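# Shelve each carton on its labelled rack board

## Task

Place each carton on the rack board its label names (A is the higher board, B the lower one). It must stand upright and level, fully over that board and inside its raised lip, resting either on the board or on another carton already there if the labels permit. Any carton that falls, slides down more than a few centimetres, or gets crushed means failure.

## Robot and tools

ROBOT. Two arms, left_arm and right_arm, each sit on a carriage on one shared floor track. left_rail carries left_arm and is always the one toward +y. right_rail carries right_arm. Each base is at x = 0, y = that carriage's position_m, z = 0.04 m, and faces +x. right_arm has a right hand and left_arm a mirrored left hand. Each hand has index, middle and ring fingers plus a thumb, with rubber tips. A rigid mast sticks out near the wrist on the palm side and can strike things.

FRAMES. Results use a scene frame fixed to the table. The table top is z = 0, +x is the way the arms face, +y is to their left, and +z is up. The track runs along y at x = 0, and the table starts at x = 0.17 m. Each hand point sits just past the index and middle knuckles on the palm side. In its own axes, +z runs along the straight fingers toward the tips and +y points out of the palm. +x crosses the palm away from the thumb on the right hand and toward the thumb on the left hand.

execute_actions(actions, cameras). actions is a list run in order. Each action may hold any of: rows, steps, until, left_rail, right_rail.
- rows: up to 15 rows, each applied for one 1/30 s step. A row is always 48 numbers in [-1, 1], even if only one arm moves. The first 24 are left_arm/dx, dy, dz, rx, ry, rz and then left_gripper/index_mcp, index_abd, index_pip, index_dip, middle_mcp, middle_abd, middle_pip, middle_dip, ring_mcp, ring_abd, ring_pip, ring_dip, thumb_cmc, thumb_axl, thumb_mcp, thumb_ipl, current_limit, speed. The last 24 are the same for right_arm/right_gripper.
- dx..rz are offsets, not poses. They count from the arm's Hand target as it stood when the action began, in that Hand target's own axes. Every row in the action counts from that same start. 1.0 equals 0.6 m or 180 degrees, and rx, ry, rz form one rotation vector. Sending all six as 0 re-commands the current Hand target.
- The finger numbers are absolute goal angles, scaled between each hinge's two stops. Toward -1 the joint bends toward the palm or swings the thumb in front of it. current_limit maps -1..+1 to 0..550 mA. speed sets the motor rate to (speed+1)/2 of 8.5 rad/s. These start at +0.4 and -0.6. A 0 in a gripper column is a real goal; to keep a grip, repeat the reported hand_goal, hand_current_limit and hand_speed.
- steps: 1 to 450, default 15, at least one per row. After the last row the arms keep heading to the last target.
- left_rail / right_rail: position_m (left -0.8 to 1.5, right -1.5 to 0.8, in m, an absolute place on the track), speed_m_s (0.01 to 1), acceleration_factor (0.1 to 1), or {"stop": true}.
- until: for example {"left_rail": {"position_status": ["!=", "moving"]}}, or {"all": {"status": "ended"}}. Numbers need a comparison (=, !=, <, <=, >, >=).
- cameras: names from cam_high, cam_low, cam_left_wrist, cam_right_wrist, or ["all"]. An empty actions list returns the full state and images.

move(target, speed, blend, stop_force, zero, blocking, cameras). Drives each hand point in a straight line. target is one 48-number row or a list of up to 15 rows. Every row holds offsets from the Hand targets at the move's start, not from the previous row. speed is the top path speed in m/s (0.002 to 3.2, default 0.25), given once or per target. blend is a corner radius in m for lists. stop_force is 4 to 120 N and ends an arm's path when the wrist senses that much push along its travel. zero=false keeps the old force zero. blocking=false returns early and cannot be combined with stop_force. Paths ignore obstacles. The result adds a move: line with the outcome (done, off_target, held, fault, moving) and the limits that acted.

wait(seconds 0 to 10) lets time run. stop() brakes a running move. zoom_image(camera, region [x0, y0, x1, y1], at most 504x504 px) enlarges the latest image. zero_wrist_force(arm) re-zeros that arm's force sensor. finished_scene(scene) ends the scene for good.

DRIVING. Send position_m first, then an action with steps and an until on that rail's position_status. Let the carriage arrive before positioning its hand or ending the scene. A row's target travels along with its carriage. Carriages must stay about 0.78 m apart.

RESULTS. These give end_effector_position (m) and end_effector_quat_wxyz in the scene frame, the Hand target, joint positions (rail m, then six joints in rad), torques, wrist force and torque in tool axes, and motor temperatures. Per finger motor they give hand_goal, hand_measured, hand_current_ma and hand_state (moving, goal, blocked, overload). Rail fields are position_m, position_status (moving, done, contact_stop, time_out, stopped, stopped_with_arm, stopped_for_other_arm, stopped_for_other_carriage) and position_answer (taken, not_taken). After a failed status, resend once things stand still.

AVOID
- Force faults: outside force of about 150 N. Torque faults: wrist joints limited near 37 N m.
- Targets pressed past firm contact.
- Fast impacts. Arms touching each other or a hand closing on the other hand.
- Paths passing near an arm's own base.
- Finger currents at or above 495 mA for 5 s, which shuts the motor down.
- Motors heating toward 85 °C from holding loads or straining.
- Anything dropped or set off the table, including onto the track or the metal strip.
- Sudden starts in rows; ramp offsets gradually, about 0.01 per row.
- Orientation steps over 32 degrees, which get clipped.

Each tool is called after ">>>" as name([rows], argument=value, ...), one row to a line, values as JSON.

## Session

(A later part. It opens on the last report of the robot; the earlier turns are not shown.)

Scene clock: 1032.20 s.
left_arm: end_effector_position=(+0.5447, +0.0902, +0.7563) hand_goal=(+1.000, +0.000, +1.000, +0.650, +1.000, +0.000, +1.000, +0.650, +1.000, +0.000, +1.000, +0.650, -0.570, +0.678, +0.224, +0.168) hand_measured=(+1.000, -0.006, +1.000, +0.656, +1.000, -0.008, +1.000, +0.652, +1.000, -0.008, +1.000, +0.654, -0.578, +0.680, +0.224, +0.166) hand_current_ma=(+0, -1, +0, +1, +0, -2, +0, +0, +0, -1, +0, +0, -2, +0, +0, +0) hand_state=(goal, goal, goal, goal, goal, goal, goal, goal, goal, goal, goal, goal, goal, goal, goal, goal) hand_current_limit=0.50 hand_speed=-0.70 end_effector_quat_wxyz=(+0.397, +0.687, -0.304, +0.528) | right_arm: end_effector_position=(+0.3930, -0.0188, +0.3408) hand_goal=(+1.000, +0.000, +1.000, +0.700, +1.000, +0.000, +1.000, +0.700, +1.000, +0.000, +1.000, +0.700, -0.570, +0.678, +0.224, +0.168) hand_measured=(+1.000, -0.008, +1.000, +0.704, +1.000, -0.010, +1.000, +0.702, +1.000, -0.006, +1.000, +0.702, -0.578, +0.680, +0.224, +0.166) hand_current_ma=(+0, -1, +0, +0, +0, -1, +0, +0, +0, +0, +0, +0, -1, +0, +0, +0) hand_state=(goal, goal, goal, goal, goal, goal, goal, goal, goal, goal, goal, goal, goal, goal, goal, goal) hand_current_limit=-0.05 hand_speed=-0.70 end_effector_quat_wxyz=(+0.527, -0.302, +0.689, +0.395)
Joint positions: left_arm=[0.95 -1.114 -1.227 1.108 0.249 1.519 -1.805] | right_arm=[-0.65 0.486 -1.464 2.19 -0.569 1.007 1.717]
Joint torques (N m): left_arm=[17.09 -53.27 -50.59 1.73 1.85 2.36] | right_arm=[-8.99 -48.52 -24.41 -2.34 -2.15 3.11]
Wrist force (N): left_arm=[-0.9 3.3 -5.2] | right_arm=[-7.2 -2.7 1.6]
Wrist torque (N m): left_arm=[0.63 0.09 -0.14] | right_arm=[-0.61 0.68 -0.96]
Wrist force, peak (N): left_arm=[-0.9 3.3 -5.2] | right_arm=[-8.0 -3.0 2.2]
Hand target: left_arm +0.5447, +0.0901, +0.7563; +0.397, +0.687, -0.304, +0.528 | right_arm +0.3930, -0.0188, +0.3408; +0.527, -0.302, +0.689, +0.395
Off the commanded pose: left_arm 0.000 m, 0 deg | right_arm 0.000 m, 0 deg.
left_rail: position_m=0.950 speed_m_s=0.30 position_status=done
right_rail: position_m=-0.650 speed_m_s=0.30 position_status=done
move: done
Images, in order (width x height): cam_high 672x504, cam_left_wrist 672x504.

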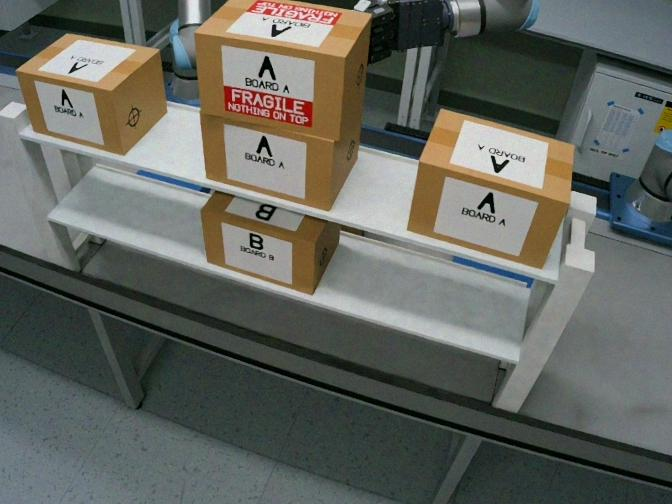

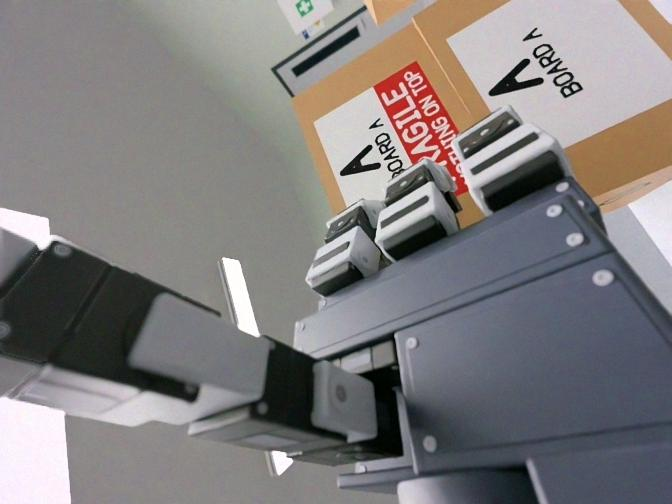

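>>> move([
  [0.001725,-0.005577,0.00322,0,0,0,1,0,1,0.65,1,0,1,0.65,1,0,1,0.65,-0.57,0.678,0.224,0.168,0.5,-0.7,0,0,0,0,0,0,1,0,1,0.7,1,0,1,0.7,1,0,1,0.7,-0.57,0.678,0.224,0.168,-0.05,-0.7],
  [-0.0647,0.20913,-0.12075,0,0,0,1,0,1,0.65,1,0,1,0.65,1,0,1,0.65,-0.57,0.678,0.224,0.168,0.5,-0.7,0,0,0,0,0,0,1,0,1,0.7,1,0,1,0.7,1,0,1,0.7,-0.57,0.678,0.224,0.168,-0.05,-0.7],
], speed=[0.01, 0.12], cameras=["cam_left_wrist", "cam_high"])

>>> zoom_image(camera="cam_high", region=[190, 0, 390, 220])

>>> zoom_image(camera="cam_left_wrist", region=[300, 0, 600, 220])

Scene clock: 1036.87 s.
left_arm: end_effector_position=(+0.3948, +0.0901, +0.7562) hand_goal=(+1.000, +0.000, +1.000, +0.650, +1.000, +0.000, +1.000, +0.650, +1.000, +0.000, +1.000, +0.650, -0.570, +0.678, +0.224, +0.168) hand_measured=(+1.000, -0.004, +1.000, +0.652, +1.000, -0.008, +1.000, +0.652, +1.000, -0.008, +1.000, +0.654, -0.578, +0.680, +0.224, +0.166) hand_current_ma=(+0, -1, +0, +0, +0, -2, +0, +0, +0, -1, +0, +0, -2, +0, +0, +0) hand_state=(goal, goal, goal, goal, goal, goal, goal, goal, goal, goal, goal, goal, goal, goal, goal, goal) hand_current_limit=0.50 hand_speed=-0.70 end_effector_quat_wxyz=(+0.397, +0.687, -0.304, +0.528) | right_arm: end_effector_position=(+0.3930, -0.0188, +0.3408) hand_goal=(+1.000, +0.000, +1.000, +0.700, +1.000, +0.000, +1.000, +0.700, +1.000, +0.000, +1.000, +0.700, -0.570, +0.678, +0.224, +0.168) hand_measured=(+1.000, -0.008, +1.000, +0.704, +1.000, -0.010, +1.000, +0.702, +1.000, -0.006, +1.000, +0.702, -0.578, +0.680, +0.224, +0.166) hand_current_ma=(+0, -1, +0, +0, +0, -1, +0, +0, +0, +0, +0, +0, -1, +0, +0, +0) hand_state=(goal, goal, goal, goal, goal, goal, goal, goal, goal, goal, goal, goal, goal, goal, goal, goal) hand_current_limit=-0.05 hand_speed=-0.70 end_effector_quat_wxyz=(+0.527, -0.302, +0.689, +0.395)
Joint positions: left_arm=[0.95 -1.311 -1.378 1.302 0.209 1.324 -1.831] | right_arm=[-0.65 0.486 -1.464 2.19 -0.569 1.007 1.717]
Joint torques (N m): left_arm=[-18.7 -69.25 -33.78 -5.3 -2.91 -2.49] | right_arm=[-9.62 -47.95 -24.53 -2.2 -2.07 2.91]
Wrist force (N): left_arm=[-0.4 0.3 -1.6] | right_arm=[-7.4 -3.0 1.6]
Wrist torque (N m): left_arm=[0.33 -0.07 0.14] | right_arm=[-0.66 0.71 -0.99]
Wrist force, peak (N): left_arm=[-0.8 3.5 -5.4] | right_arm=[-7.8 -3.1 1.5]
Hand target: left_arm +0.3947, +0.0901, +0.7562; +0.397, +0.687, -0.304, +0.528 | right_arm +0.3930, -0.0188, +0.3408; +0.527, -0.302, +0.689, +0.395
Off the commanded pose: left_arm 0.000 m, 0 deg | right_arm 0.000 m, 0 deg.
left_rail: position_m=0.950 speed_m_s=0.30 position_status=done
right_rail: position_m=-0.650 speed_m_s=0.30 position_status=done
move: done
Images, in order (width x height): cam_high 672x504, cam_left_wrist 672x504.

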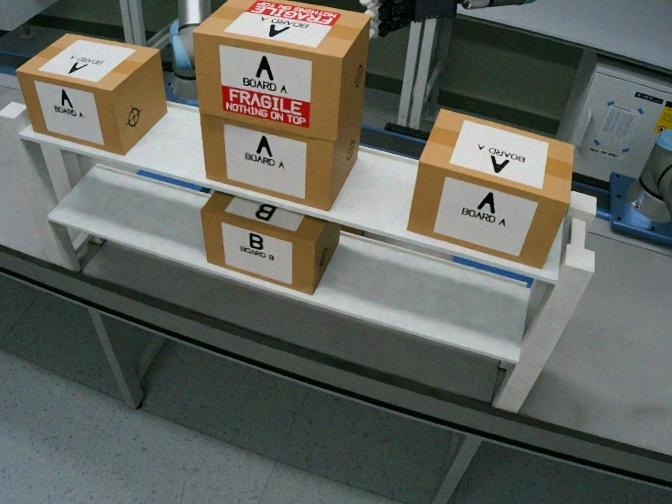

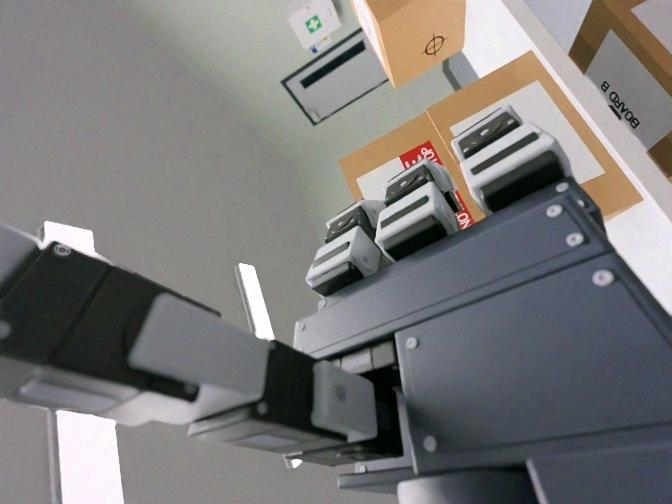

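Scaled by 2.291 from the camera's 672x504 image, which has a finer 960x720 frame.

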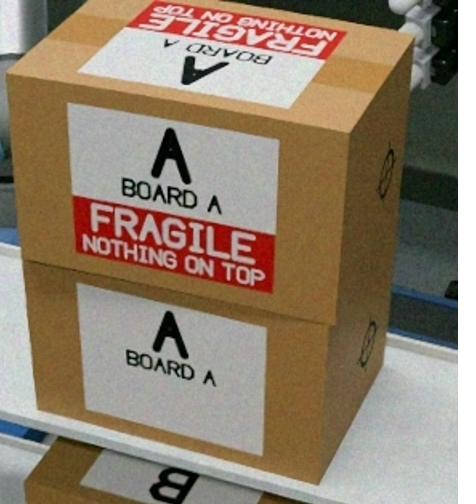

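Scaled by 1.680 from the camera's 672x504 image, which has a finer 960x720 frame.

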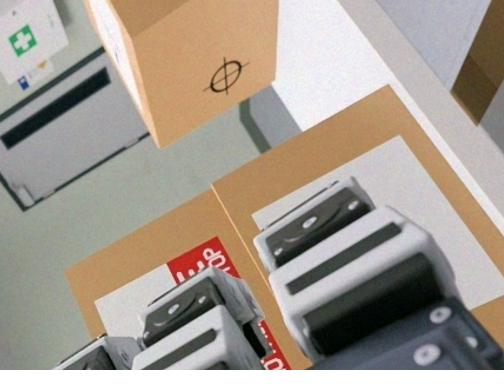

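>>> move([
  [0,-0.09167,-0.15876,0,0,0,1,0,1,0.7,1,0,1,0.7,1,0,1,0.7,-0.57,0.678,0.224,0.168,-0.05,-0.7,0,-0.15083,-0.26124,0,0,0,1,0,1,0.7,1,0,1,0.7,1,0,1,0.7,-0.57,0.678,0.224,0.168,-0.05,-0.7],
  [-0.90701,-0.26625,-0.05794,0,0,0,1,0,1,0.7,1,0,1,0.7,1,0,1,0.7,-0.57,0.678,0.224,0.168,-0.05,-0.7,0.23808,-0.1732,-0.24832,0,0,0,1,0,1,0.7,1,0,1,0.7,1,0,1,0.7,-0.57,0.678,0.224,0.168,-0.05,-0.7],
], speed=[0.2, 0.2], blend=[0.03, 0], cameras=["cam_left_wrist", "cam_right_wrist"])

Scene clock: 1043.07 s.
left_arm: end_effector_position=(+0.3711, +0.1998, +0.1992) hand_goal=(+1.000, +0.000, +1.000, +0.700, +1.000, +0.000, +1.000, +0.700, +1.000, +0.000, +1.000, +0.700, -0.570, +0.678, +0.224, +0.168) hand_measured=(+1.000, -0.004, +1.000, +0.698, +1.000, -0.008, +1.000, +0.698, +1.000, -0.008, +1.000, +0.696, -0.578, +0.680, +0.224, +0.166) hand_current_ma=(+0, -1, +0, +0, +0, -2, +0, +0, +0, -1, +0, +0, -2, +0, +0, +0) hand_state=(goal, goal, goal, goal, goal, goal, goal, goal, goal, goal, goal, goal, goal, goal, goal, goal) hand_current_limit=-0.05 hand_speed=-0.70 end_effector_quat_wxyz=(+0.397, +0.687, -0.304, +0.528) | right_arm: end_effector_position=(+0.3695, -0.1998, +0.1992) hand_goal=(+1.000, +0.000, +1.000, +0.700, +1.000, +0.000, +1.000, +0.700, +1.000, +0.000, +1.000, +0.700, -0.570, +0.678, +0.224, +0.168) hand_measured=(+1.000, -0.008, +1.000, +0.704, +1.000, -0.010, +1.000, +0.702, +1.000, -0.006, +1.000, +0.702, -0.578, +0.680, +0.224, +0.166) hand_current_ma=(+0, -1, +0, +0, +0, -1, +0, +0, +0, +0, +0, +0, -1, +0, +0, +0) hand_state=(goal, goal, goal, goal, goal, goal, goal, goal, goal, goal, goal, goal, goal, goal, goal, goal) hand_current_limit=-0.05 hand_speed=-0.70 end_effector_quat_wxyz=(+0.527, -0.302, +0.689, +0.395)
Joint positions: left_arm=[0.95 -1.301 -1.147 2.114 -0.834 1.334 -1.83] | right_arm=[-0.65 0.064 -1.391 2.52 -0.89 0.591 1.601]
Joint torques (N m): left_arm=[-19.28 -44.14 -16.27 -5.68 -2.94 1.32] | right_arm=[12.72 -20.51 -9.31 -1.95 2.65 2.75]
Wrist force (N): left_arm=[-0.3 -0.2 -1.3] | right_arm=[-7.4 -3.5 1.4]
Wrist torque (N m): left_arm=[0.20 -0.07 0.19] | right_arm=[-0.69 0.69 -0.83]
Wrist force, peak (N): left_arm=[-2.1 -0.6 -1.0] | right_arm=[-8.0 -3.7 2.0]
Hand target: left_arm +0.3711, +0.1998, +0.1991; +0.397, +0.687, -0.304, +0.528 | right_arm +0.3695, -0.1998, +0.1991; +0.527, -0.302, +0.689, +0.395
Off the commanded pose: left_arm 0.000 m, 0 deg | right_arm 0.000 m, 0 deg.
left_rail: position_m=0.950 speed_m_s=0.30 position_status=done
right_rail: position_m=-0.650 speed_m_s=0.30 position_status=done
move: done
Images, in order (width x height): cam_left_wrist 672x504, cam_right_wrist 672x504.

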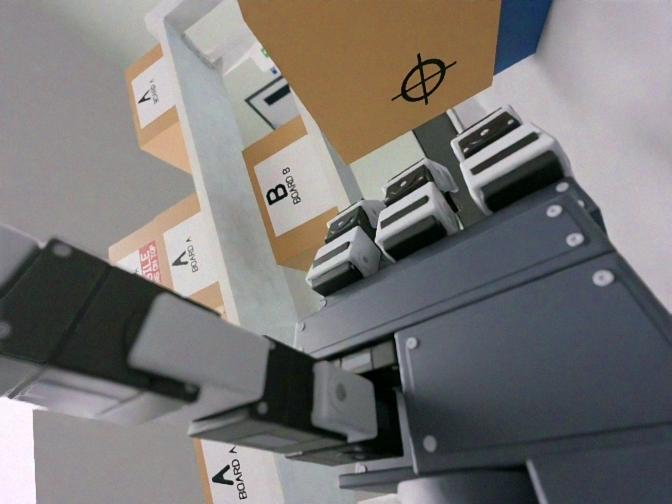

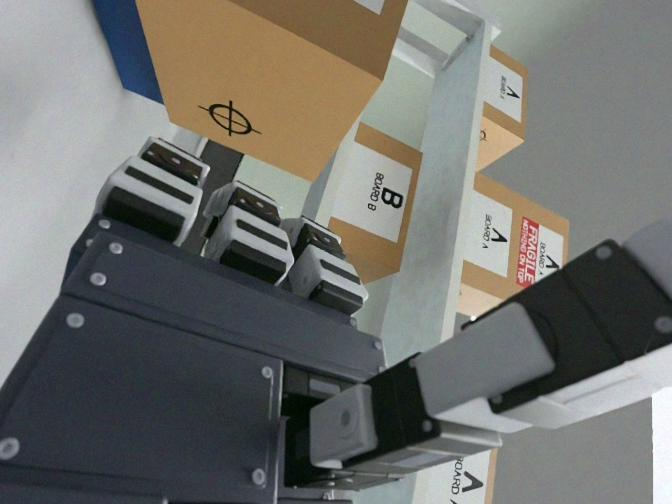

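>>> zoom_image(camera="cam_left_wrist", region=[90, 0, 360, 290])

>>> zoom_image(camera="cam_left_wrist", region=[230, 0, 560, 220])

Scaled by 1.738 from the camera's 672x504 image, which has a finer 960x720 frame.

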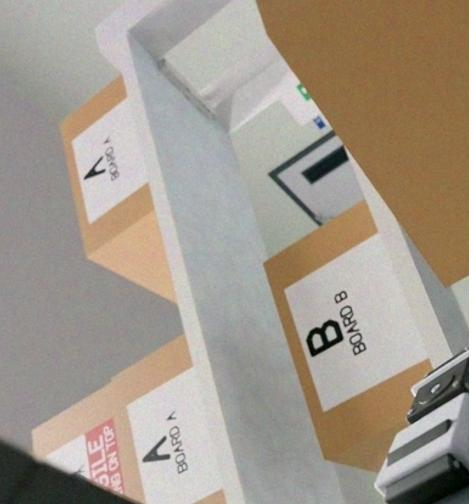

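Scaled by 1.527 from the camera's 672x504 image, which has a finer 960x720 frame.

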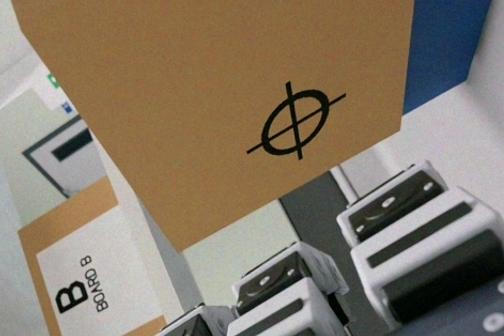

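>>> zoom_image(camera="cam_right_wrist", region=[90, 0, 440, 300])

Scaled by 1.440 from the camera's 672x504 image, which has a finer 960x720 frame.

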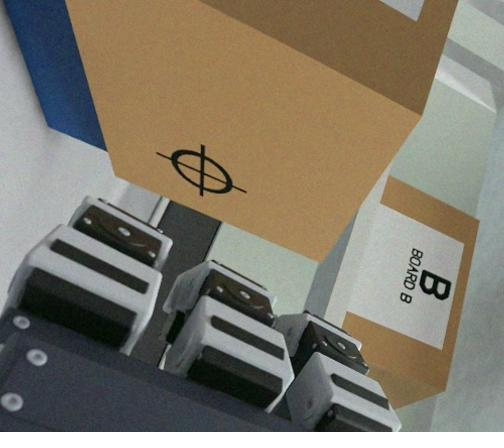

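>>> move(target=[-0.0091,0.05442,0.02631,0,0,0,1,0,1,0.7,1,0,1,0.7,1,0,1,0.7,-0.57,0.678,0.224,0.168,-0.05,-0.7,0.00194,0.03127,0.03968,0,0,0,1,0,1,0.7,1,0,1,0.7,1,0,1,0.7,-0.57,0.678,0.224,0.168,-0.05,-0.7], speed=0.05)

>>> move(target=[0,0.05833,0.10103,0,0,0,1,0,1,0.7,1,0,1,0.7,1,0,1,0.7,-0.57,0.678,0.224,0.168,-0.05,-0.7,0,0.05833,0.10103,0,0,0,1,0,1,0.7,1,0,1,0.7,1,0,1,0.7,-0.57,0.678,0.224,0.168,-0.05,-0.7], speed=0.018, stop_force=5, cameras=["cam_left_wrist", "cam_right_wrist"])

Scene clock: 1058.03 s.
left_arm: end_effector_position=(+0.3500, +0.1699, +0.1991) hand_goal=(+1.000, +0.000, +1.000, +0.700, +1.000, +0.000, +1.000, +0.700, +1.000, +0.000, +1.000, +0.700, -0.570, +0.678, +0.224, +0.168) hand_measured=(+1.000, -0.004, +1.000, +0.698, +1.000, -0.008, +1.000, +0.698, +1.000, -0.008, +1.000, +0.696, -0.578, +0.680, +0.224, +0.166) hand_current_ma=(+0, -1, +0, +0, +0, -2, +0, +0, +0, -1, +0, +0, -2, +0, +0, +0) hand_state=(goal, goal, goal, goal, goal, goal, goal, goal, goal, goal, goal, goal, goal, goal, goal, goal) hand_current_limit=-0.05 hand_speed=-0.70 end_effector_quat_wxyz=(+0.397, +0.687, -0.304, +0.528) | right_arm: end_effector_position=(+0.3652, -0.1698, +0.1991) hand_goal=(+1.000, +0.000, +1.000, +0.700, +1.000, +0.000, +1.000, +0.700, +1.000, +0.000, +1.000, +0.700, -0.570, +0.678, +0.224, +0.168) hand_measured=(+1.000, -0.008, +1.000, +0.704, +1.000, -0.010, +1.000, +0.702, +1.000, -0.006, +1.000, +0.702, -0.578, +0.680, +0.224, +0.166) hand_current_ma=(+0, -1, +0, +0, +0, -1, +0, +0, +0, +0, +0, +0, -1, +0, +0, +0) hand_state=(goal, goal, goal, goal, goal, goal, goal, goal, goal, goal, goal, goal, goal, goal, goal, goal) hand_current_limit=-0.05 hand_speed=-0.70 end_effector_quat_wxyz=(+0.527, -0.302, +0.689, +0.395)
Joint positions: left_arm=[0.95 -1.35 -1.13 2.083 -0.819 1.285 -1.837] | right_arm=[-0.65 0.154 -1.379 2.499 -0.909 0.68 1.636]
Joint torques (N m): left_arm=[-18.05 -46.13 -33.75 1.78 -3.01 -2.66] | right_arm=[10.98 -21.83 -27.37 -2.24 3.43 3.4]
Wrist force (N): left_arm=[-0.2 0.2 -1.2] | right_arm=[-7.1 -3.6 1.5]
Wrist torque (N m): left_arm=[0.26 -0.10 0.19] | right_arm=[-0.70 0.64 -1.00]
Wrist force, peak (N): left_arm=[-0.3 -0.7 -1.7] | right_arm=[-8.3 -3.1 1.6]
Hand target: left_arm +0.3500, +0.1698, +0.1991; +0.397, +0.687, -0.304, +0.528 | right_arm +0.3652, -0.1698, +0.1991; +0.527, -0.302, +0.689, +0.395
Off the commanded pose: left_arm 0.000 m, 0 deg | right_arm 0.000 m, 0 deg.
left_rail: position_m=0.950 speed_m_s=0.30 position_status=done
right_rail: position_m=-0.650 speed_m_s=0.30 position_status=done
move: done

Scene clock: 1061.53 s.
left_arm: end_effector_position=(+0.3500, +0.1294, +0.1991) hand_goal=(+1.000, +0.000, +1.000, +0.700, +1.000, +0.000, +1.000, +0.700, +1.000, +0.000, +1.000, +0.700, -0.570, +0.678, +0.224, +0.168) hand_measured=(+1.000, -0.002, +1.000, +0.718, +1.000, -0.008, +1.000, +0.702, +1.000, -0.008, +1.000, +0.696, -0.578, +0.680, +0.224, +0.166) hand_current_ma=(+0, +0, +0, +9, +0, -1, +0, +0, +0, -1, +0, +0, -2, +0, +0, +0) hand_state=(goal, goal, goal, goal, goal, goal, goal, goal, goal, goal, goal, goal, goal, goal, goal, goal) hand_current_limit=-0.05 hand_speed=-0.70 end_effector_quat_wxyz=(+0.397, +0.687, -0.304, +0.528) | right_arm: end_effector_position=(+0.3654, -0.1302, +0.1991) hand_goal=(+1.000, +0.000, +1.000, +0.700, +1.000, +0.000, +1.000, +0.700, +1.000, +0.000, +1.000, +0.700, -0.570, +0.678, +0.224, +0.168) hand_measured=(+1.000, -0.008, +1.000, +0.704, +1.000, -0.008, +1.000, +0.702, +1.000, -0.002, +1.000, +0.706, -0.578, +0.680, +0.224, +0.166) hand_current_ma=(+0, -1, +0, +0, +0, -1, +0, +0, +0, +0, +0, +1, -1, +0, +0, +0) hand_state=(goal, goal, goal, goal, goal, goal, goal, goal, goal, goal, goal, goal, goal, goal, goal, goal) hand_current_limit=-0.05 hand_speed=-0.70 end_effector_quat_wxyz=(+0.527, -0.302, +0.689, +0.395)
Joint positions: left_arm=[0.95 -1.364 -1.089 2.011 -0.786 1.271 -1.839] | right_arm=[-0.65 0.264 -1.351 2.456 -0.917 0.787 1.668]
Joint torques (N m): left_arm=[14.68 -75.73 -18.95 -5.51 1.74 1.26] | right_arm=[-14.99 -50.25 -10.07 0.57 -2.24 -2.63]
Wrist force (N): left_arm=[-0.3 -0.8 -1.9] | right_arm=[-6.9 -3.1 1.8]
Wrist torque (N m): left_arm=[0.40 -0.09 0.18] | right_arm=[-0.60 0.61 -0.97]
Wrist force, peak (N): left_arm=[-0.4 -1.4 -7.5] | right_arm=[-8.2 -3.7 -3.8]
Hand target: left_arm +0.3500, +0.1294, +0.1991; +0.397, +0.687, -0.304, +0.528 (not the last commanded pose) | right_arm +0.3654, -0.1302, +0.1991; +0.527, -0.302, +0.689, +0.395 (not the last commanded pose)
Off the commanded pose: left_arm 0.030 m, 0 deg | right_arm 0.030 m, 0 deg.
left_rail: position_m=0.950 speed_m_s=0.30 position_status=done
right_rail: position_m=-0.650 speed_m_s=0.30 position_status=done
move: contact (left_arm, right_arm)
Images, in order (width x height): cam_left_wrist 672x504, cam_right_wrist 672x504.

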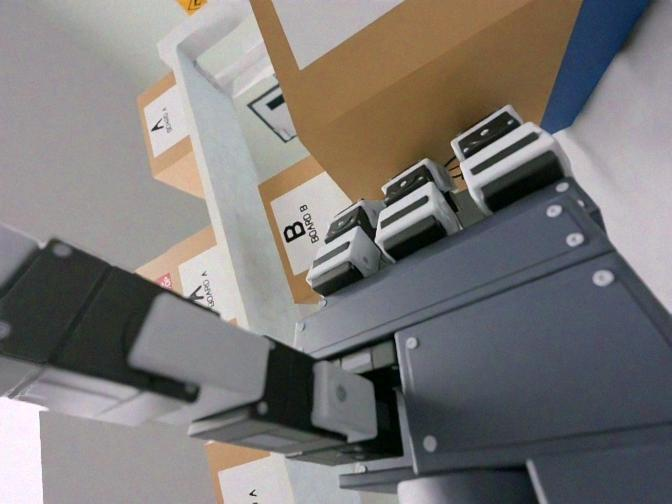

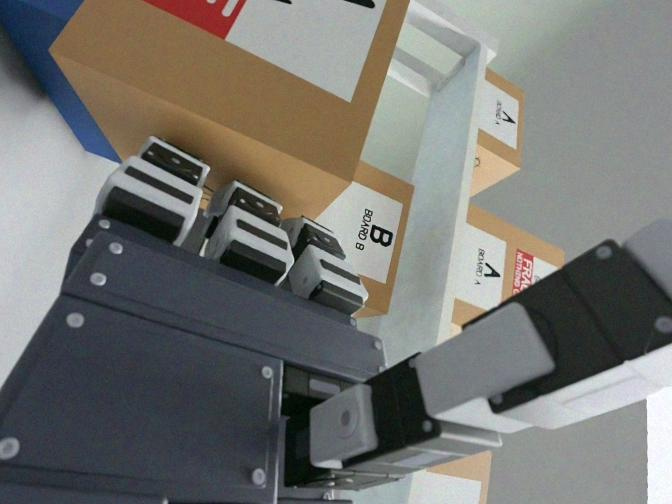

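>>> execute_actions([
  {"rows": [[0,0,0,0,0,0,1,0,1,0.4,1,0,1,0.4,1,0,1,0.4,-0.571,0.678,0.2247,0.1676,-0.05,-0.7,0,0,0,0,0,0,1,0,1,0.4,1,0,1,0.4,1,0,1,0.4,-0.571,0.678,0.2247,0.1676,-0.05,-0.7]], "steps": 40},
], cameras=["cam_left_wrist", "cam_right_wrist"])

Scene clock: 1063.50 s.
left_arm: end_effector_position=(+0.3500, +0.1295, +0.1991) hand_goal=(+1.000, +0.000, +1.000, +0.400, +1.000, +0.000, +1.000, +0.400, +1.000, +0.000, +1.000, +0.400, -0.570, +0.678, +0.224, +0.168) hand_measured=(+1.002, -0.004, +1.000, +0.646, +1.002, -0.010, +1.002, +0.618, +1.002, -0.008, +1.000, +0.600, -0.578, +0.680, +0.224, +0.166) hand_current_ma=(+0, +0, +0, +261, +0, -2, +0, +261, +0, -1, +0, +261, -2, +0, +0, +0) hand_state=(goal, goal, goal, blocked, goal, goal, goal, blocked, goal, goal, goal, blocked, goal, goal, goal, goal) hand_current_limit=-0.05 hand_speed=-0.70 end_effector_quat_wxyz=(+0.397, +0.687, -0.304, +0.528) | right_arm: end_effector_position=(+0.3654, -0.1302, +0.1991) hand_goal=(+1.000, +0.000, +1.000, +0.400, +1.000, +0.000, +1.000, +0.400, +1.000, +0.000, +1.000, +0.400, -0.570, +0.678, +0.224, +0.168) hand_measured=(+1.002, -0.008, +1.000, +0.606, +1.002, -0.008, +1.000, +0.618, +1.002, -0.004, +1.002, +0.630, -0.578, +0.680, +0.224, +0.166) hand_current_ma=(+0, -1, +0, +261, +0, -1, +0, +261, +0, +0, +0, +261, -1, +0, +0, +0) hand_state=(goal, goal, goal, blocked, goal, goal, goal, blocked, goal, goal, goal, blocked, goal, goal, goal, goal) hand_current_limit=-0.05 hand_speed=-0.70 end_effector_quat_wxyz=(+0.527, -0.302, +0.689, +0.395)
Joint positions: left_arm=[0.95 -1.364 -1.089 2.011 -0.786 1.271 -1.839] | right_arm=[-0.65 0.264 -1.351 2.456 -0.917 0.787 1.668]
Joint torques (N m): left_arm=[-29.01 -69.55 -49.34 -5.61 1.79 1.25] | right_arm=[26.99 -47.82 -29.93 -0.87 -2.16 -2.61]
Wrist force (N): left_arm=[-0.8 -13.1 -23.8] | right_arm=[-6.9 -18.8 -18.4]
Wrist torque (N m): left_arm=[4.54 -0.46 0.50] | right_arm=[3.90 1.44 -1.29]
Wrist force, peak (N): left_arm=[-0.5 -12.9 -24.1] | right_arm=[-6.7 -19.3 -19.2]
Hand target: left_arm +0.3500, +0.1295, +0.1991; +0.397, +0.687, -0.304, +0.528 | right_arm +0.3654, -0.1302, +0.1991; +0.527, -0.302, +0.689, +0.395
Off the commanded pose: left_arm 0.000 m, 0 deg | right_arm 0.000 m, 0 deg.
left_rail: position_m=0.950 speed_m_s=0.30 position_status=done
right_rail: position_m=-0.650 speed_m_s=0.30 position_status=done
Images, in order (width x height): cam_left_wrist 672x504, cam_right_wrist 672x504.

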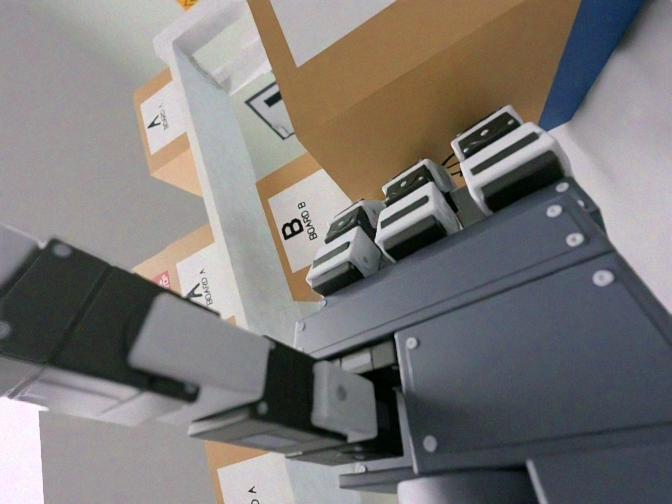

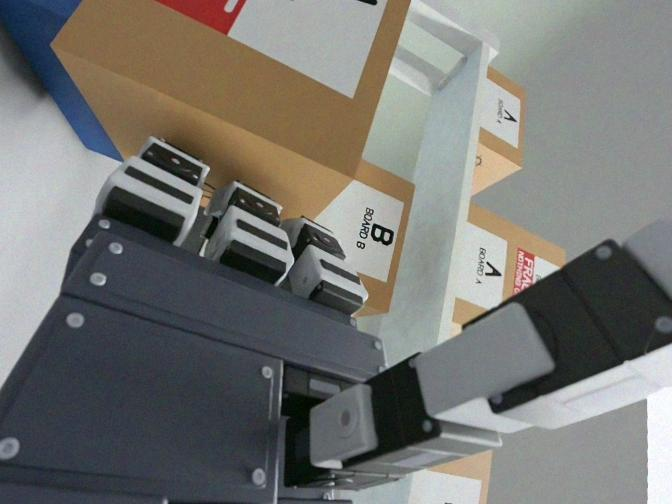

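>>> move([
  [0,0.00117,0.00202,0,0,0,1,0,1,0.4,1,0,1,0.4,1,0,1,0.4,-0.571,0.678,0.2247,0.1676,-0.05,-0.7,0,0.00117,0.00202,0,0,0,1,0,1,0.4,1,0,1,0.4,1,0,1,0.4,-0.571,0.678,0.2247,0.1676,-0.05,-0.7],
  [0.0322,0.00864,-0.002294,0,0,0,1,0,1,0.4,1,0,1,0.4,1,0,1,0.4,-0.571,0.678,0.2247,0.1676,-0.05,-0.7,-0.0322,0.00864,-0.002294,0,0,0,1,0,1,0.4,1,0,1,0.4,1,0,1,0.4,-0.571,0.678,0.2247,0.1676,-0.05,-0.7],
], speed=[0.01, 0.03], cameras=["cam_left_wrist", "cam_right_wrist", "cam_low"])

>>> zoom_image(camera="cam_low", region=[320, 200, 410, 280])

Scene clock: 1065.83 s.
left_arm: end_effector_position=(+0.3500, +0.1281, +0.2191) hand_goal=(+1.000, +0.000, +1.000, +0.400, +1.000, +0.000, +1.000, +0.400, +1.000, +0.000, +1.000, +0.400, -0.570, +0.678, +0.224, +0.168) hand_measured=(+1.002, -0.054, +1.002, +0.646, +1.002, -0.060, +1.002, +0.618, +1.002, -0.056, +1.002, +0.600, -0.578, +0.680, +0.224, +0.166) hand_current_ma=(+0, -48, +0, +261, +0, -57, +0, +261, +0, -52, +0, +261, -2, +0, +0, +0) hand_state=(goal, blocked, goal, blocked, goal, blocked, goal, blocked, goal, blocked, goal, blocked, goal, goal, goal, goal) hand_current_limit=-0.05 hand_speed=-0.70 end_effector_quat_wxyz=(+0.397, +0.687, -0.304, +0.528) | right_arm: end_effector_position=(+0.3655, -0.1288, +0.2190) hand_goal=(+1.000, +0.000, +1.000, +0.400, +1.000, +0.000, +1.000, +0.400, +1.000, +0.000, +1.000, +0.400, -0.570, +0.678, +0.224, +0.168) hand_measured=(+1.002, -0.066, +1.002, +0.606, +1.002, -0.068, +1.002, +0.618, +1.004, -0.062, +1.002, +0.630, -0.578, +0.680, +0.224, +0.166) hand_current_ma=(+0, -53, +0, +261, +0, -54, +0, +261, +0, -45, +0, +261, -1, +0, +0, +0) hand_state=(goal, blocked, goal, blocked, goal, blocked, goal, blocked, goal, blocked, goal, blocked, goal, goal, goal, goal) hand_current_limit=-0.05 hand_speed=-0.70 end_effector_quat_wxyz=(+0.527, -0.302, +0.689, +0.395)
Joint positions: left_arm=[0.95 -1.365 -1.116 2.002 -0.751 1.27 -1.839] | right_arm=[-0.65 0.267 -1.395 2.445 -0.863 0.791 1.669]
Joint torques (N m): left_arm=[-39.98 -82.24 -65.47 -5.87 7.86 -2.27] | right_arm=[27.49 -55.85 -42.41 -2.02 -6.29 -2.22]
Wrist force (N): left_arm=[-7.2 -23.6 -40.8] | right_arm=[0.5 -29.0 -33.3]
Wrist torque (N m): left_arm=[7.75 -1.73 -0.11] | right_arm=[6.97 2.77 -0.56]
Wrist force, peak (N): left_arm=[0.2 -21.1 -45.2] | right_arm=[-7.1 -27.1 -39.4]
Hand target: left_arm +0.3500, +0.1281, +0.2191; +0.397, +0.687, -0.304, +0.528 | right_arm +0.3655, -0.1288, +0.2191; +0.527, -0.302, +0.689, +0.395
Off the commanded pose: left_arm 0.000 m, 0 deg | right_arm 0.000 m, 0 deg.
left_rail: position_m=0.950 speed_m_s=0.30 position_status=done
right_rail: position_m=-0.650 speed_m_s=0.30 position_status=done
move: done
Images, in order (width x height): cam_low 672x504, cam_left_wrist 672x504, cam_right_wrist 672x504.

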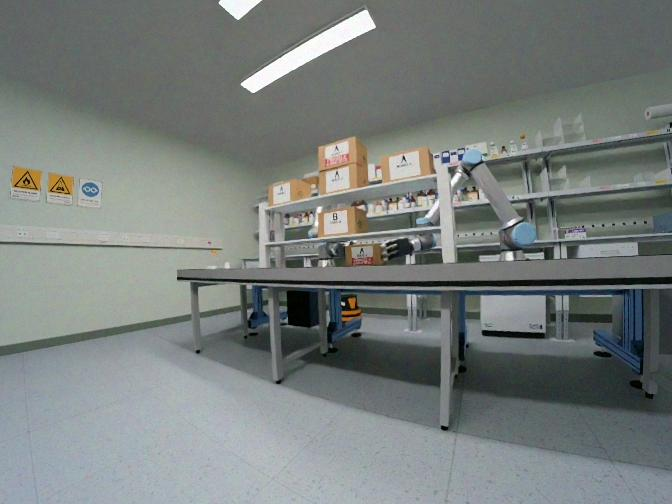

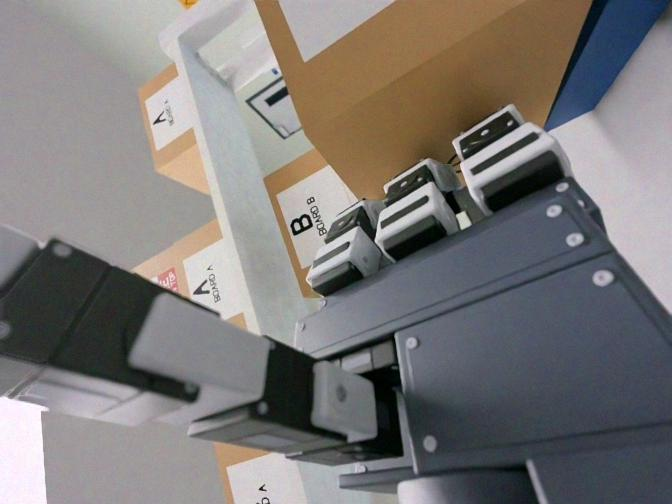

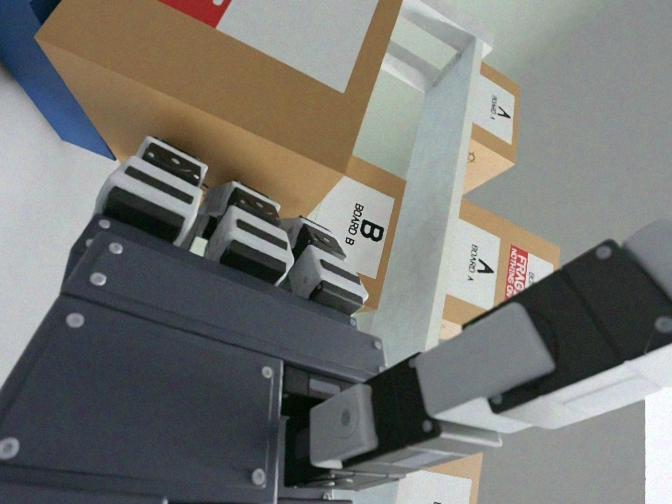

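Scaled by 5.600 from the camera's 672x504 image, which has a finer 960x720 frame.

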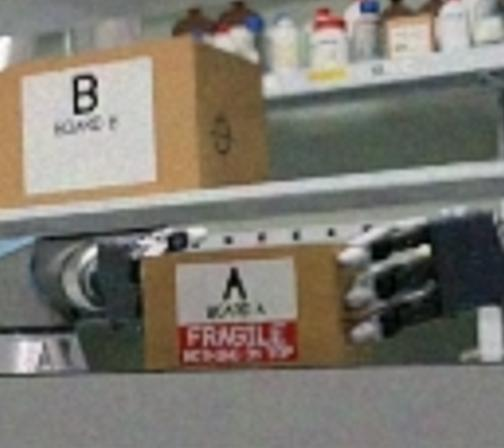

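>>> move([
  [0.98358,0.22821,-0.13179,0,0,0,1,0,1,0.4,1,0,1,0.4,1,0,1,0.4,-0.571,0.678,0.2247,0.1676,-0.05,-0.7,-0.98358,0.22821,-0.13179,0,0,0,1,0,1,0.4,1,0,1,0.4,1,0,1,0.4,-0.571,0.678,0.2247,0.1676,-0.05,-0.7],
  [0.98358,-0.10511,-0.70911,0,0,0,1,0,1,0.4,1,0,1,0.4,1,0,1,0.4,-0.571,0.678,0.2247,0.1676,-0.05,-0.7,-0.98358,0.56153,0.44553,0,0,0,1,0,1,0.4,1,0,1,0.4,1,0,1,0.4,-0.571,0.678,0.2247,0.1676,-0.05,-0.7],
], speed=0.13, blend=[0.05, 0], cameras=["cam_high", "cam_left_wrist", "cam_right_wrist"])

Scene clock: 1081.80 s.
left_arm: end_effector_position=(+0.3496, +0.5284, +0.8299) hand_goal=(+1.000, +0.000, +1.000, +0.400, +1.000, +0.000, +1.000, +0.400, +1.000, +0.000, +1.000, +0.400, -0.570, +0.678, +0.224, +0.168) hand_measured=(+1.002, -0.060, +1.002, +0.646, +1.004, -0.064, +1.002, +0.618, +1.002, -0.062, +1.002, +0.610, -0.578, +0.680, +0.224, +0.166) hand_current_ma=(+0, -57, +0, +261, +0, -67, +0, +261, +0, -62, +0, +261, -2, +0, +0, +0) hand_state=(goal, blocked, goal, blocked, goal, blocked, goal, blocked, goal, blocked, goal, blocked, goal, goal, goal, goal) hand_current_limit=-0.05 hand_speed=-0.70 end_effector_quat_wxyz=(+0.397, +0.687, -0.304, +0.528) | right_arm: end_effector_position=(+0.3698, +0.2719, +0.8296) hand_goal=(+1.000, +0.000, +1.000, +0.400, +1.000, +0.000, +1.000, +0.400, +1.000, +0.000, +1.000, +0.400, -0.570, +0.678, +0.224, +0.168) hand_measured=(+1.004, -0.070, +1.002, +0.608, +1.002, -0.072, +1.002, +0.618, +1.002, -0.066, +1.002, +0.630, -0.578, +0.680, +0.224, +0.166) hand_current_ma=(+0, -60, +0, +261, +0, -61, +0, +261, +0, -51, +0, +261, -1, +0, +0, +0) hand_state=(goal, blocked, goal, blocked, goal, blocked, goal, blocked, goal, blocked, goal, blocked, goal, goal, goal, goal) hand_current_limit=-0.05 hand_speed=-0.70 end_effector_quat_wxyz=(+0.527, -0.302, +0.689, +0.395)
Joint positions: left_arm=[0.95 -1.05 -1.98 1.702 0.406 1.582 -1.797] | right_arm=[-0.65 0.891 -1.28 1.047 0.367 1.407 1.779]
Joint torques (N m): left_arm=[-9.1 -2.98 -37.97 -5.87 13.4 2.57] | right_arm=[38.84 -46.83 -61.83 -6.65 -4.95 2.58]
Wrist force (N): left_arm=[-7.6 -23.3 -43.1] | right_arm=[0.7 -31.5 -34.9]
Wrist torque (N m): left_arm=[8.21 -1.68 -0.23] | right_arm=[7.34 2.95 -0.53]
Wrist force, peak (N): left_arm=[-7.4 -26.0 -45.7] | right_arm=[1.0 -32.4 -38.0]
Hand target: left_arm +0.3496, +0.5284, +0.8299; +0.397, +0.687, -0.304, +0.528 | right_arm +0.3698, +0.2720, +0.8295; +0.527, -0.302, +0.689, +0.395
Off the commanded pose: left_arm 0.000 m, 0 deg | right_arm 0.000 m, 0 deg.
left_rail: position_m=0.950 speed_m_s=0.30 position_status=done
right_rail: position_m=-0.650 speed_m_s=0.30 position_status=done
move: done
Images, in order (width x height): cam_high 672x504, cam_left_wrist 672x504, cam_right_wrist 672x504.

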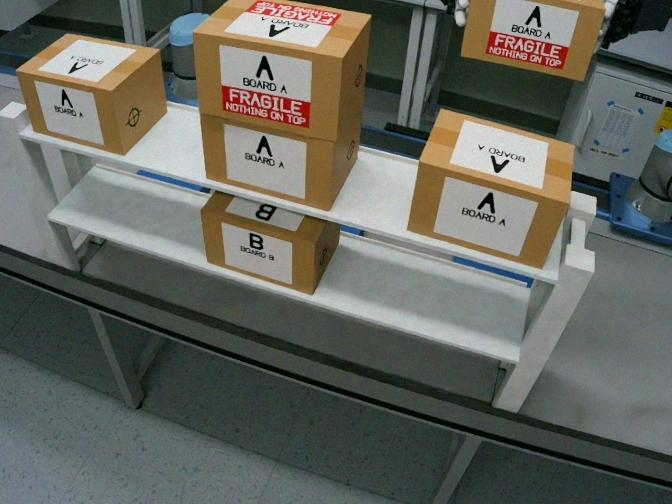

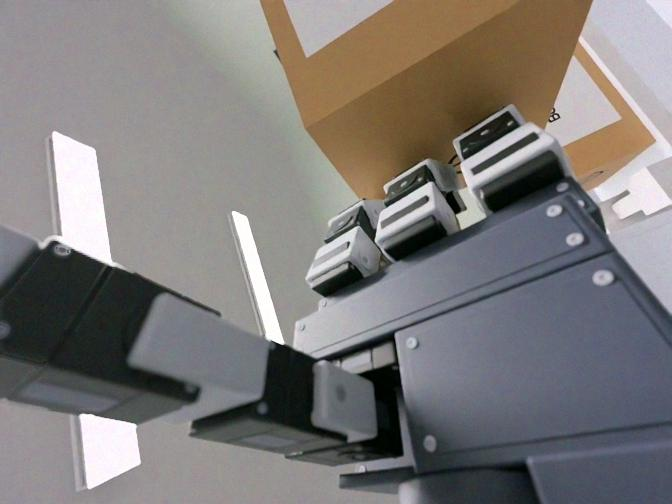

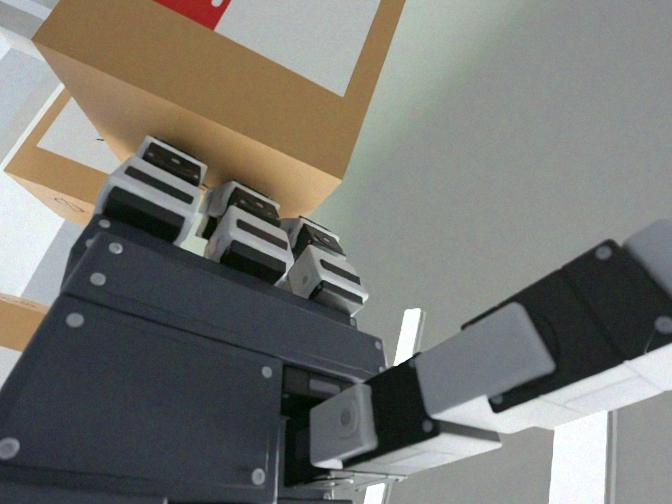

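>>> zoom_image(camera="cam_high", region=[440, 0, 640, 150])

Scaled by 2.520 from the camera's 672x504 image, which has a finer 960x720 frame.

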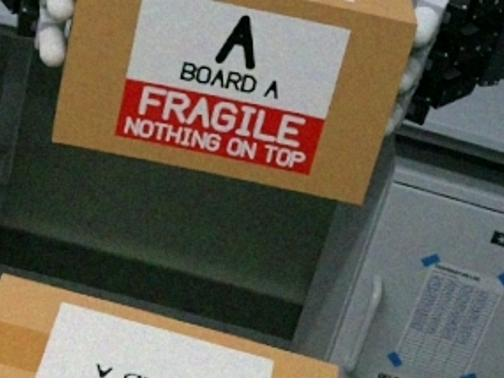

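>>> move(target=[0.12279,-0.39693,0.22918,0,0,0,1,0,1,0.4,1,0,1,0.4,1,0,1,0.4,-0.571,0.678,0.2247,0.1676,-0.05,-0.7,-0.11011,-0.35594,0.20552,0,0,0,1,0,1,0.4,1,0,1,0.4,1,0,1,0.4,-0.571,0.678,0.2247,0.1676,-0.05,-0.7], speed=0.1, cameras=["cam_high", "cam_left_wrist", "cam_right_wrist"])

>>> zoom_image(camera="cam_high", region=[390, 40, 600, 290])

Scene clock: 1093.40 s.
left_arm: end_effector_position=(+0.6342, +0.5284, +0.8300) hand_goal=(+1.000, +0.000, +1.000, +0.400, +1.000, +0.000, +1.000, +0.400, +1.000, +0.000, +1.000, +0.400, -0.570, +0.678, +0.224, +0.168) hand_measured=(+1.002, -0.078, +1.002, +0.628, +1.002, -0.088, +1.002, +0.618, +1.002, -0.086, +1.002, +0.624, -0.578, +0.680, +0.224, +0.166) hand_current_ma=(+0, -94, +0, +261, +0, -114, +0, +261, +0, -109, +0, +261, -2, +0, +0, +0) hand_state=(goal, blocked, goal, blocked, goal, blocked, goal, blocked, goal, blocked, goal, blocked, goal, goal, goal, goal) hand_current_limit=-0.05 hand_speed=-0.70 end_effector_quat_wxyz=(+0.397, +0.687, -0.304, +0.528) | right_arm: end_effector_position=(+0.6250, +0.2703, +0.8288) hand_goal=(+1.000, +0.000, +1.000, +0.400, +1.000, +0.000, +1.000, +0.400, +1.000, +0.000, +1.000, +0.400, -0.570, +0.678, +0.224, +0.168) hand_measured=(+1.004, -0.070, +1.002, +0.610, +1.002, -0.072, +1.002, +0.618, +1.002, -0.066, +1.002, +0.616, -0.578, +0.680, +0.224, +0.166) hand_current_ma=(+0, -60, +0, +261, +0, -61, +0, +261, +0, -52, +0, +261, -1, +0, +0, +0) hand_state=(goal, blocked, goal, blocked, goal, blocked, goal, blocked, goal, blocked, goal, blocked, goal, goal, goal, goal) hand_current_limit=-0.05 hand_speed=-0.70 end_effector_quat_wxyz=(+0.527, -0.302, +0.689, +0.395)
Joint positions: left_arm=[0.95 -0.571 -1.516 1.327 0.334 2.058 -1.73] | right_arm=[-0.65 0.662 -0.975 0.597 0.521 1.18 1.746]
Joint torques (N m): left_arm=[-17.39 -28.31 -60.27 -4.36 12.98 2.97] | right_arm=[15.13 -67.67 -52.2 -3.56 -13.71 -3]
Wrist force (N): left_arm=[-10.8 -24.4 -35.7] | right_arm=[-3.3 -23.8 -32.3]
Wrist torque (N m): left_arm=[7.20 -2.76 -0.97] | right_arm=[6.39 1.55 -0.92]
Wrist force, peak (N): left_arm=[-7.4 -23.7 -43.6] | right_arm=[1.1 -31.7 -35.3]
Hand target: left_arm +0.6343, +0.5284, +0.8300; +0.397, +0.687, -0.304, +0.528 | right_arm +0.6251, +0.2703, +0.8288; +0.527, -0.302, +0.689, +0.395
Off the commanded pose: left_arm 0.000 m, 0 deg | right_arm 0.000 m, 0 deg.
left_rail: position_m=0.950 speed_m_s=0.30 position_status=done
right_rail: position_m=-0.650 speed_m_s=0.30 position_status=done
move: done
Images, in order (width x height): cam_high 672x504, cam_left_wrist 672x504, cam_right_wrist 672x504.

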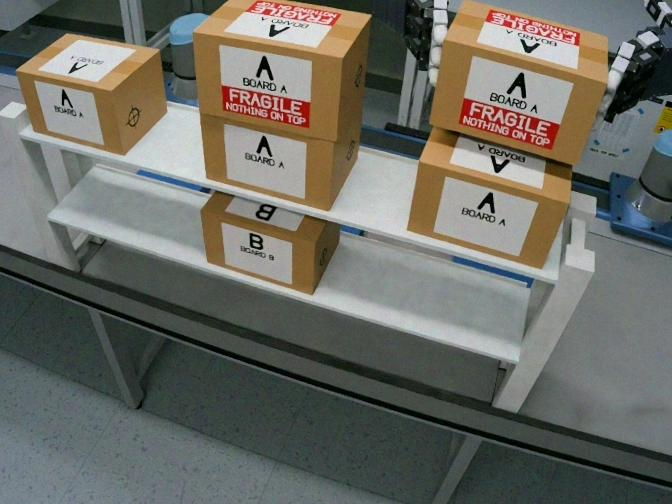

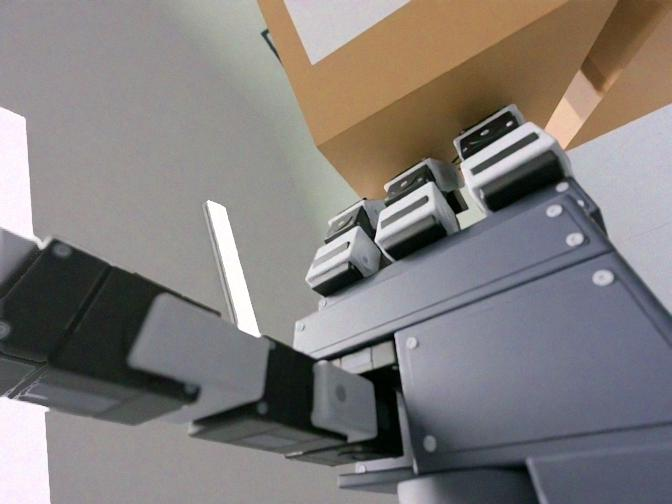

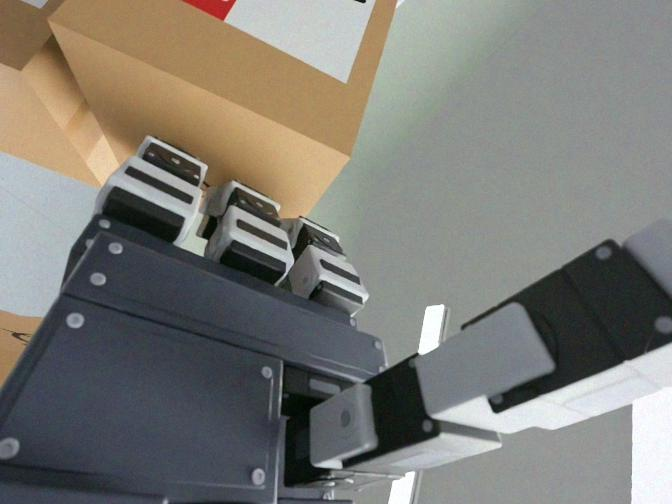

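Scaled by 2.016 from the camera's 672x504 image, which has a finer 960x720 frame.

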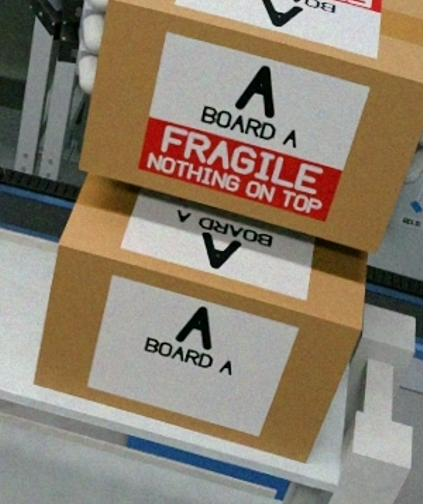

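>>> execute_actions(actions=[], cameras=["cam_high"])

>>> zoom_image(camera="cam_high", region=[390, 40, 640, 290])

Scene clock: 1097.37 s.
left_arm: end_effector_position=(+0.6343, +0.5284, +0.8300) hand_goal=(+1.000, +0.000, +1.000, +0.400, +1.000, +0.000, +1.000, +0.400, +1.000, +0.000, +1.000, +0.400, -0.570, +0.678, +0.224, +0.168) hand_measured=(+1.002, -0.078, +1.002, +0.628, +1.002, -0.088, +1.002, +0.618, +1.002, -0.086, +1.002, +0.624, -0.578, +0.680, +0.224, +0.166) hand_current_ma=(+0, -94, +0, +261, +0, -114, +0, +261, +0, -109, +0, +261, -2, +0, +0, +0) hand_state=(goal, blocked, goal, blocked, goal, blocked, goal, blocked, goal, blocked, goal, blocked, goal, goal, goal, goal) hand_current_limit=-0.05 hand_speed=-0.70 end_effector_quat_wxyz=(+0.397, +0.687, -0.304, +0.528) | right_arm: end_effector_position=(+0.6251, +0.2703, +0.8288) hand_goal=(+1.000, +0.000, +1.000, +0.400, +1.000, +0.000, +1.000, +0.400, +1.000, +0.000, +1.000, +0.400, -0.570, +0.678, +0.224, +0.168) hand_measured=(+1.004, -0.070, +1.002, +0.610, +1.002, -0.072, +1.002, +0.618, +1.002, -0.066, +1.002, +0.616, -0.578, +0.680, +0.224, +0.166) hand_current_ma=(+0, -60, +0, +261, +0, -61, +0, +261, +0, -52, +0, +261, -1, +0, +0, +0) hand_state=(goal, blocked, goal, blocked, goal, blocked, goal, blocked, goal, blocked, goal, blocked, goal, goal, goal, goal) hand_current_limit=-0.05 hand_speed=-0.70 end_effector_quat_wxyz=(+0.527, -0.302, +0.689, +0.395)
Joint positions: left_arm=[0.95 -0.571 -1.516 1.327 0.334 2.058 -1.73] | right_arm=[-0.65 0.662 -0.975 0.597 0.521 1.18 1.746]
Joint velocities: within noise
Joint torques (N m): left_arm=[-22.55 -29.24 -60.77 -4.51 13.17 3.06] | right_arm=[15.44 -68.05 -52.38 -3.33 -13.9 -2.9]
Motor temperatures (°C): left_arm=[29 23 30 30 35 32] | right_arm=[26 24 28 33 31 33]
Wrist force (N): left_arm=[-11.4 -24.5 -35.9] | right_arm=[-2.4 -24.7 -32.4]
Wrist torque (N m): left_arm=[7.27 -2.75 -0.99] | right_arm=[6.37 1.48 -0.90]
Wrist force, peak (N): left_arm=[-11.2 -24.8 -36.3] | right_arm=[-3.6 -24.6 -32.5]
Hand target: left_arm +0.6343, +0.5284, +0.8300; +0.397, +0.687, -0.304, +0.528 | right_arm +0.6251, +0.2703, +0.8288; +0.527, -0.302, +0.689, +0.395
Off the commanded pose: left_arm 0.000 m, 0 deg | right_arm 0.000 m, 0 deg.
left_rail: position_m=0.950 speed_m_s=0.30 position_status=done
right_rail: position_m=-0.650 speed_m_s=0.30 position_status=done
Images, in order (width x height): cam_high 672x504.

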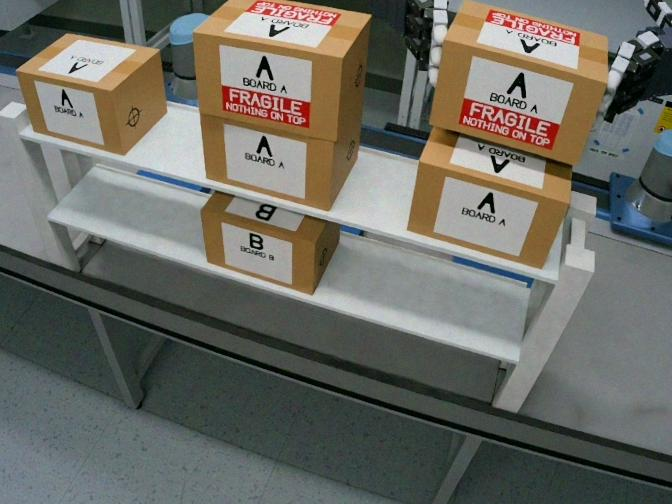

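Scaled by 2.016 from the camera's 672x504 image, which has a finer 960x720 frame.

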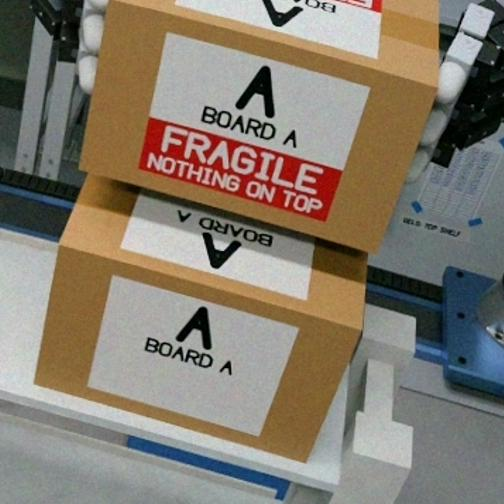

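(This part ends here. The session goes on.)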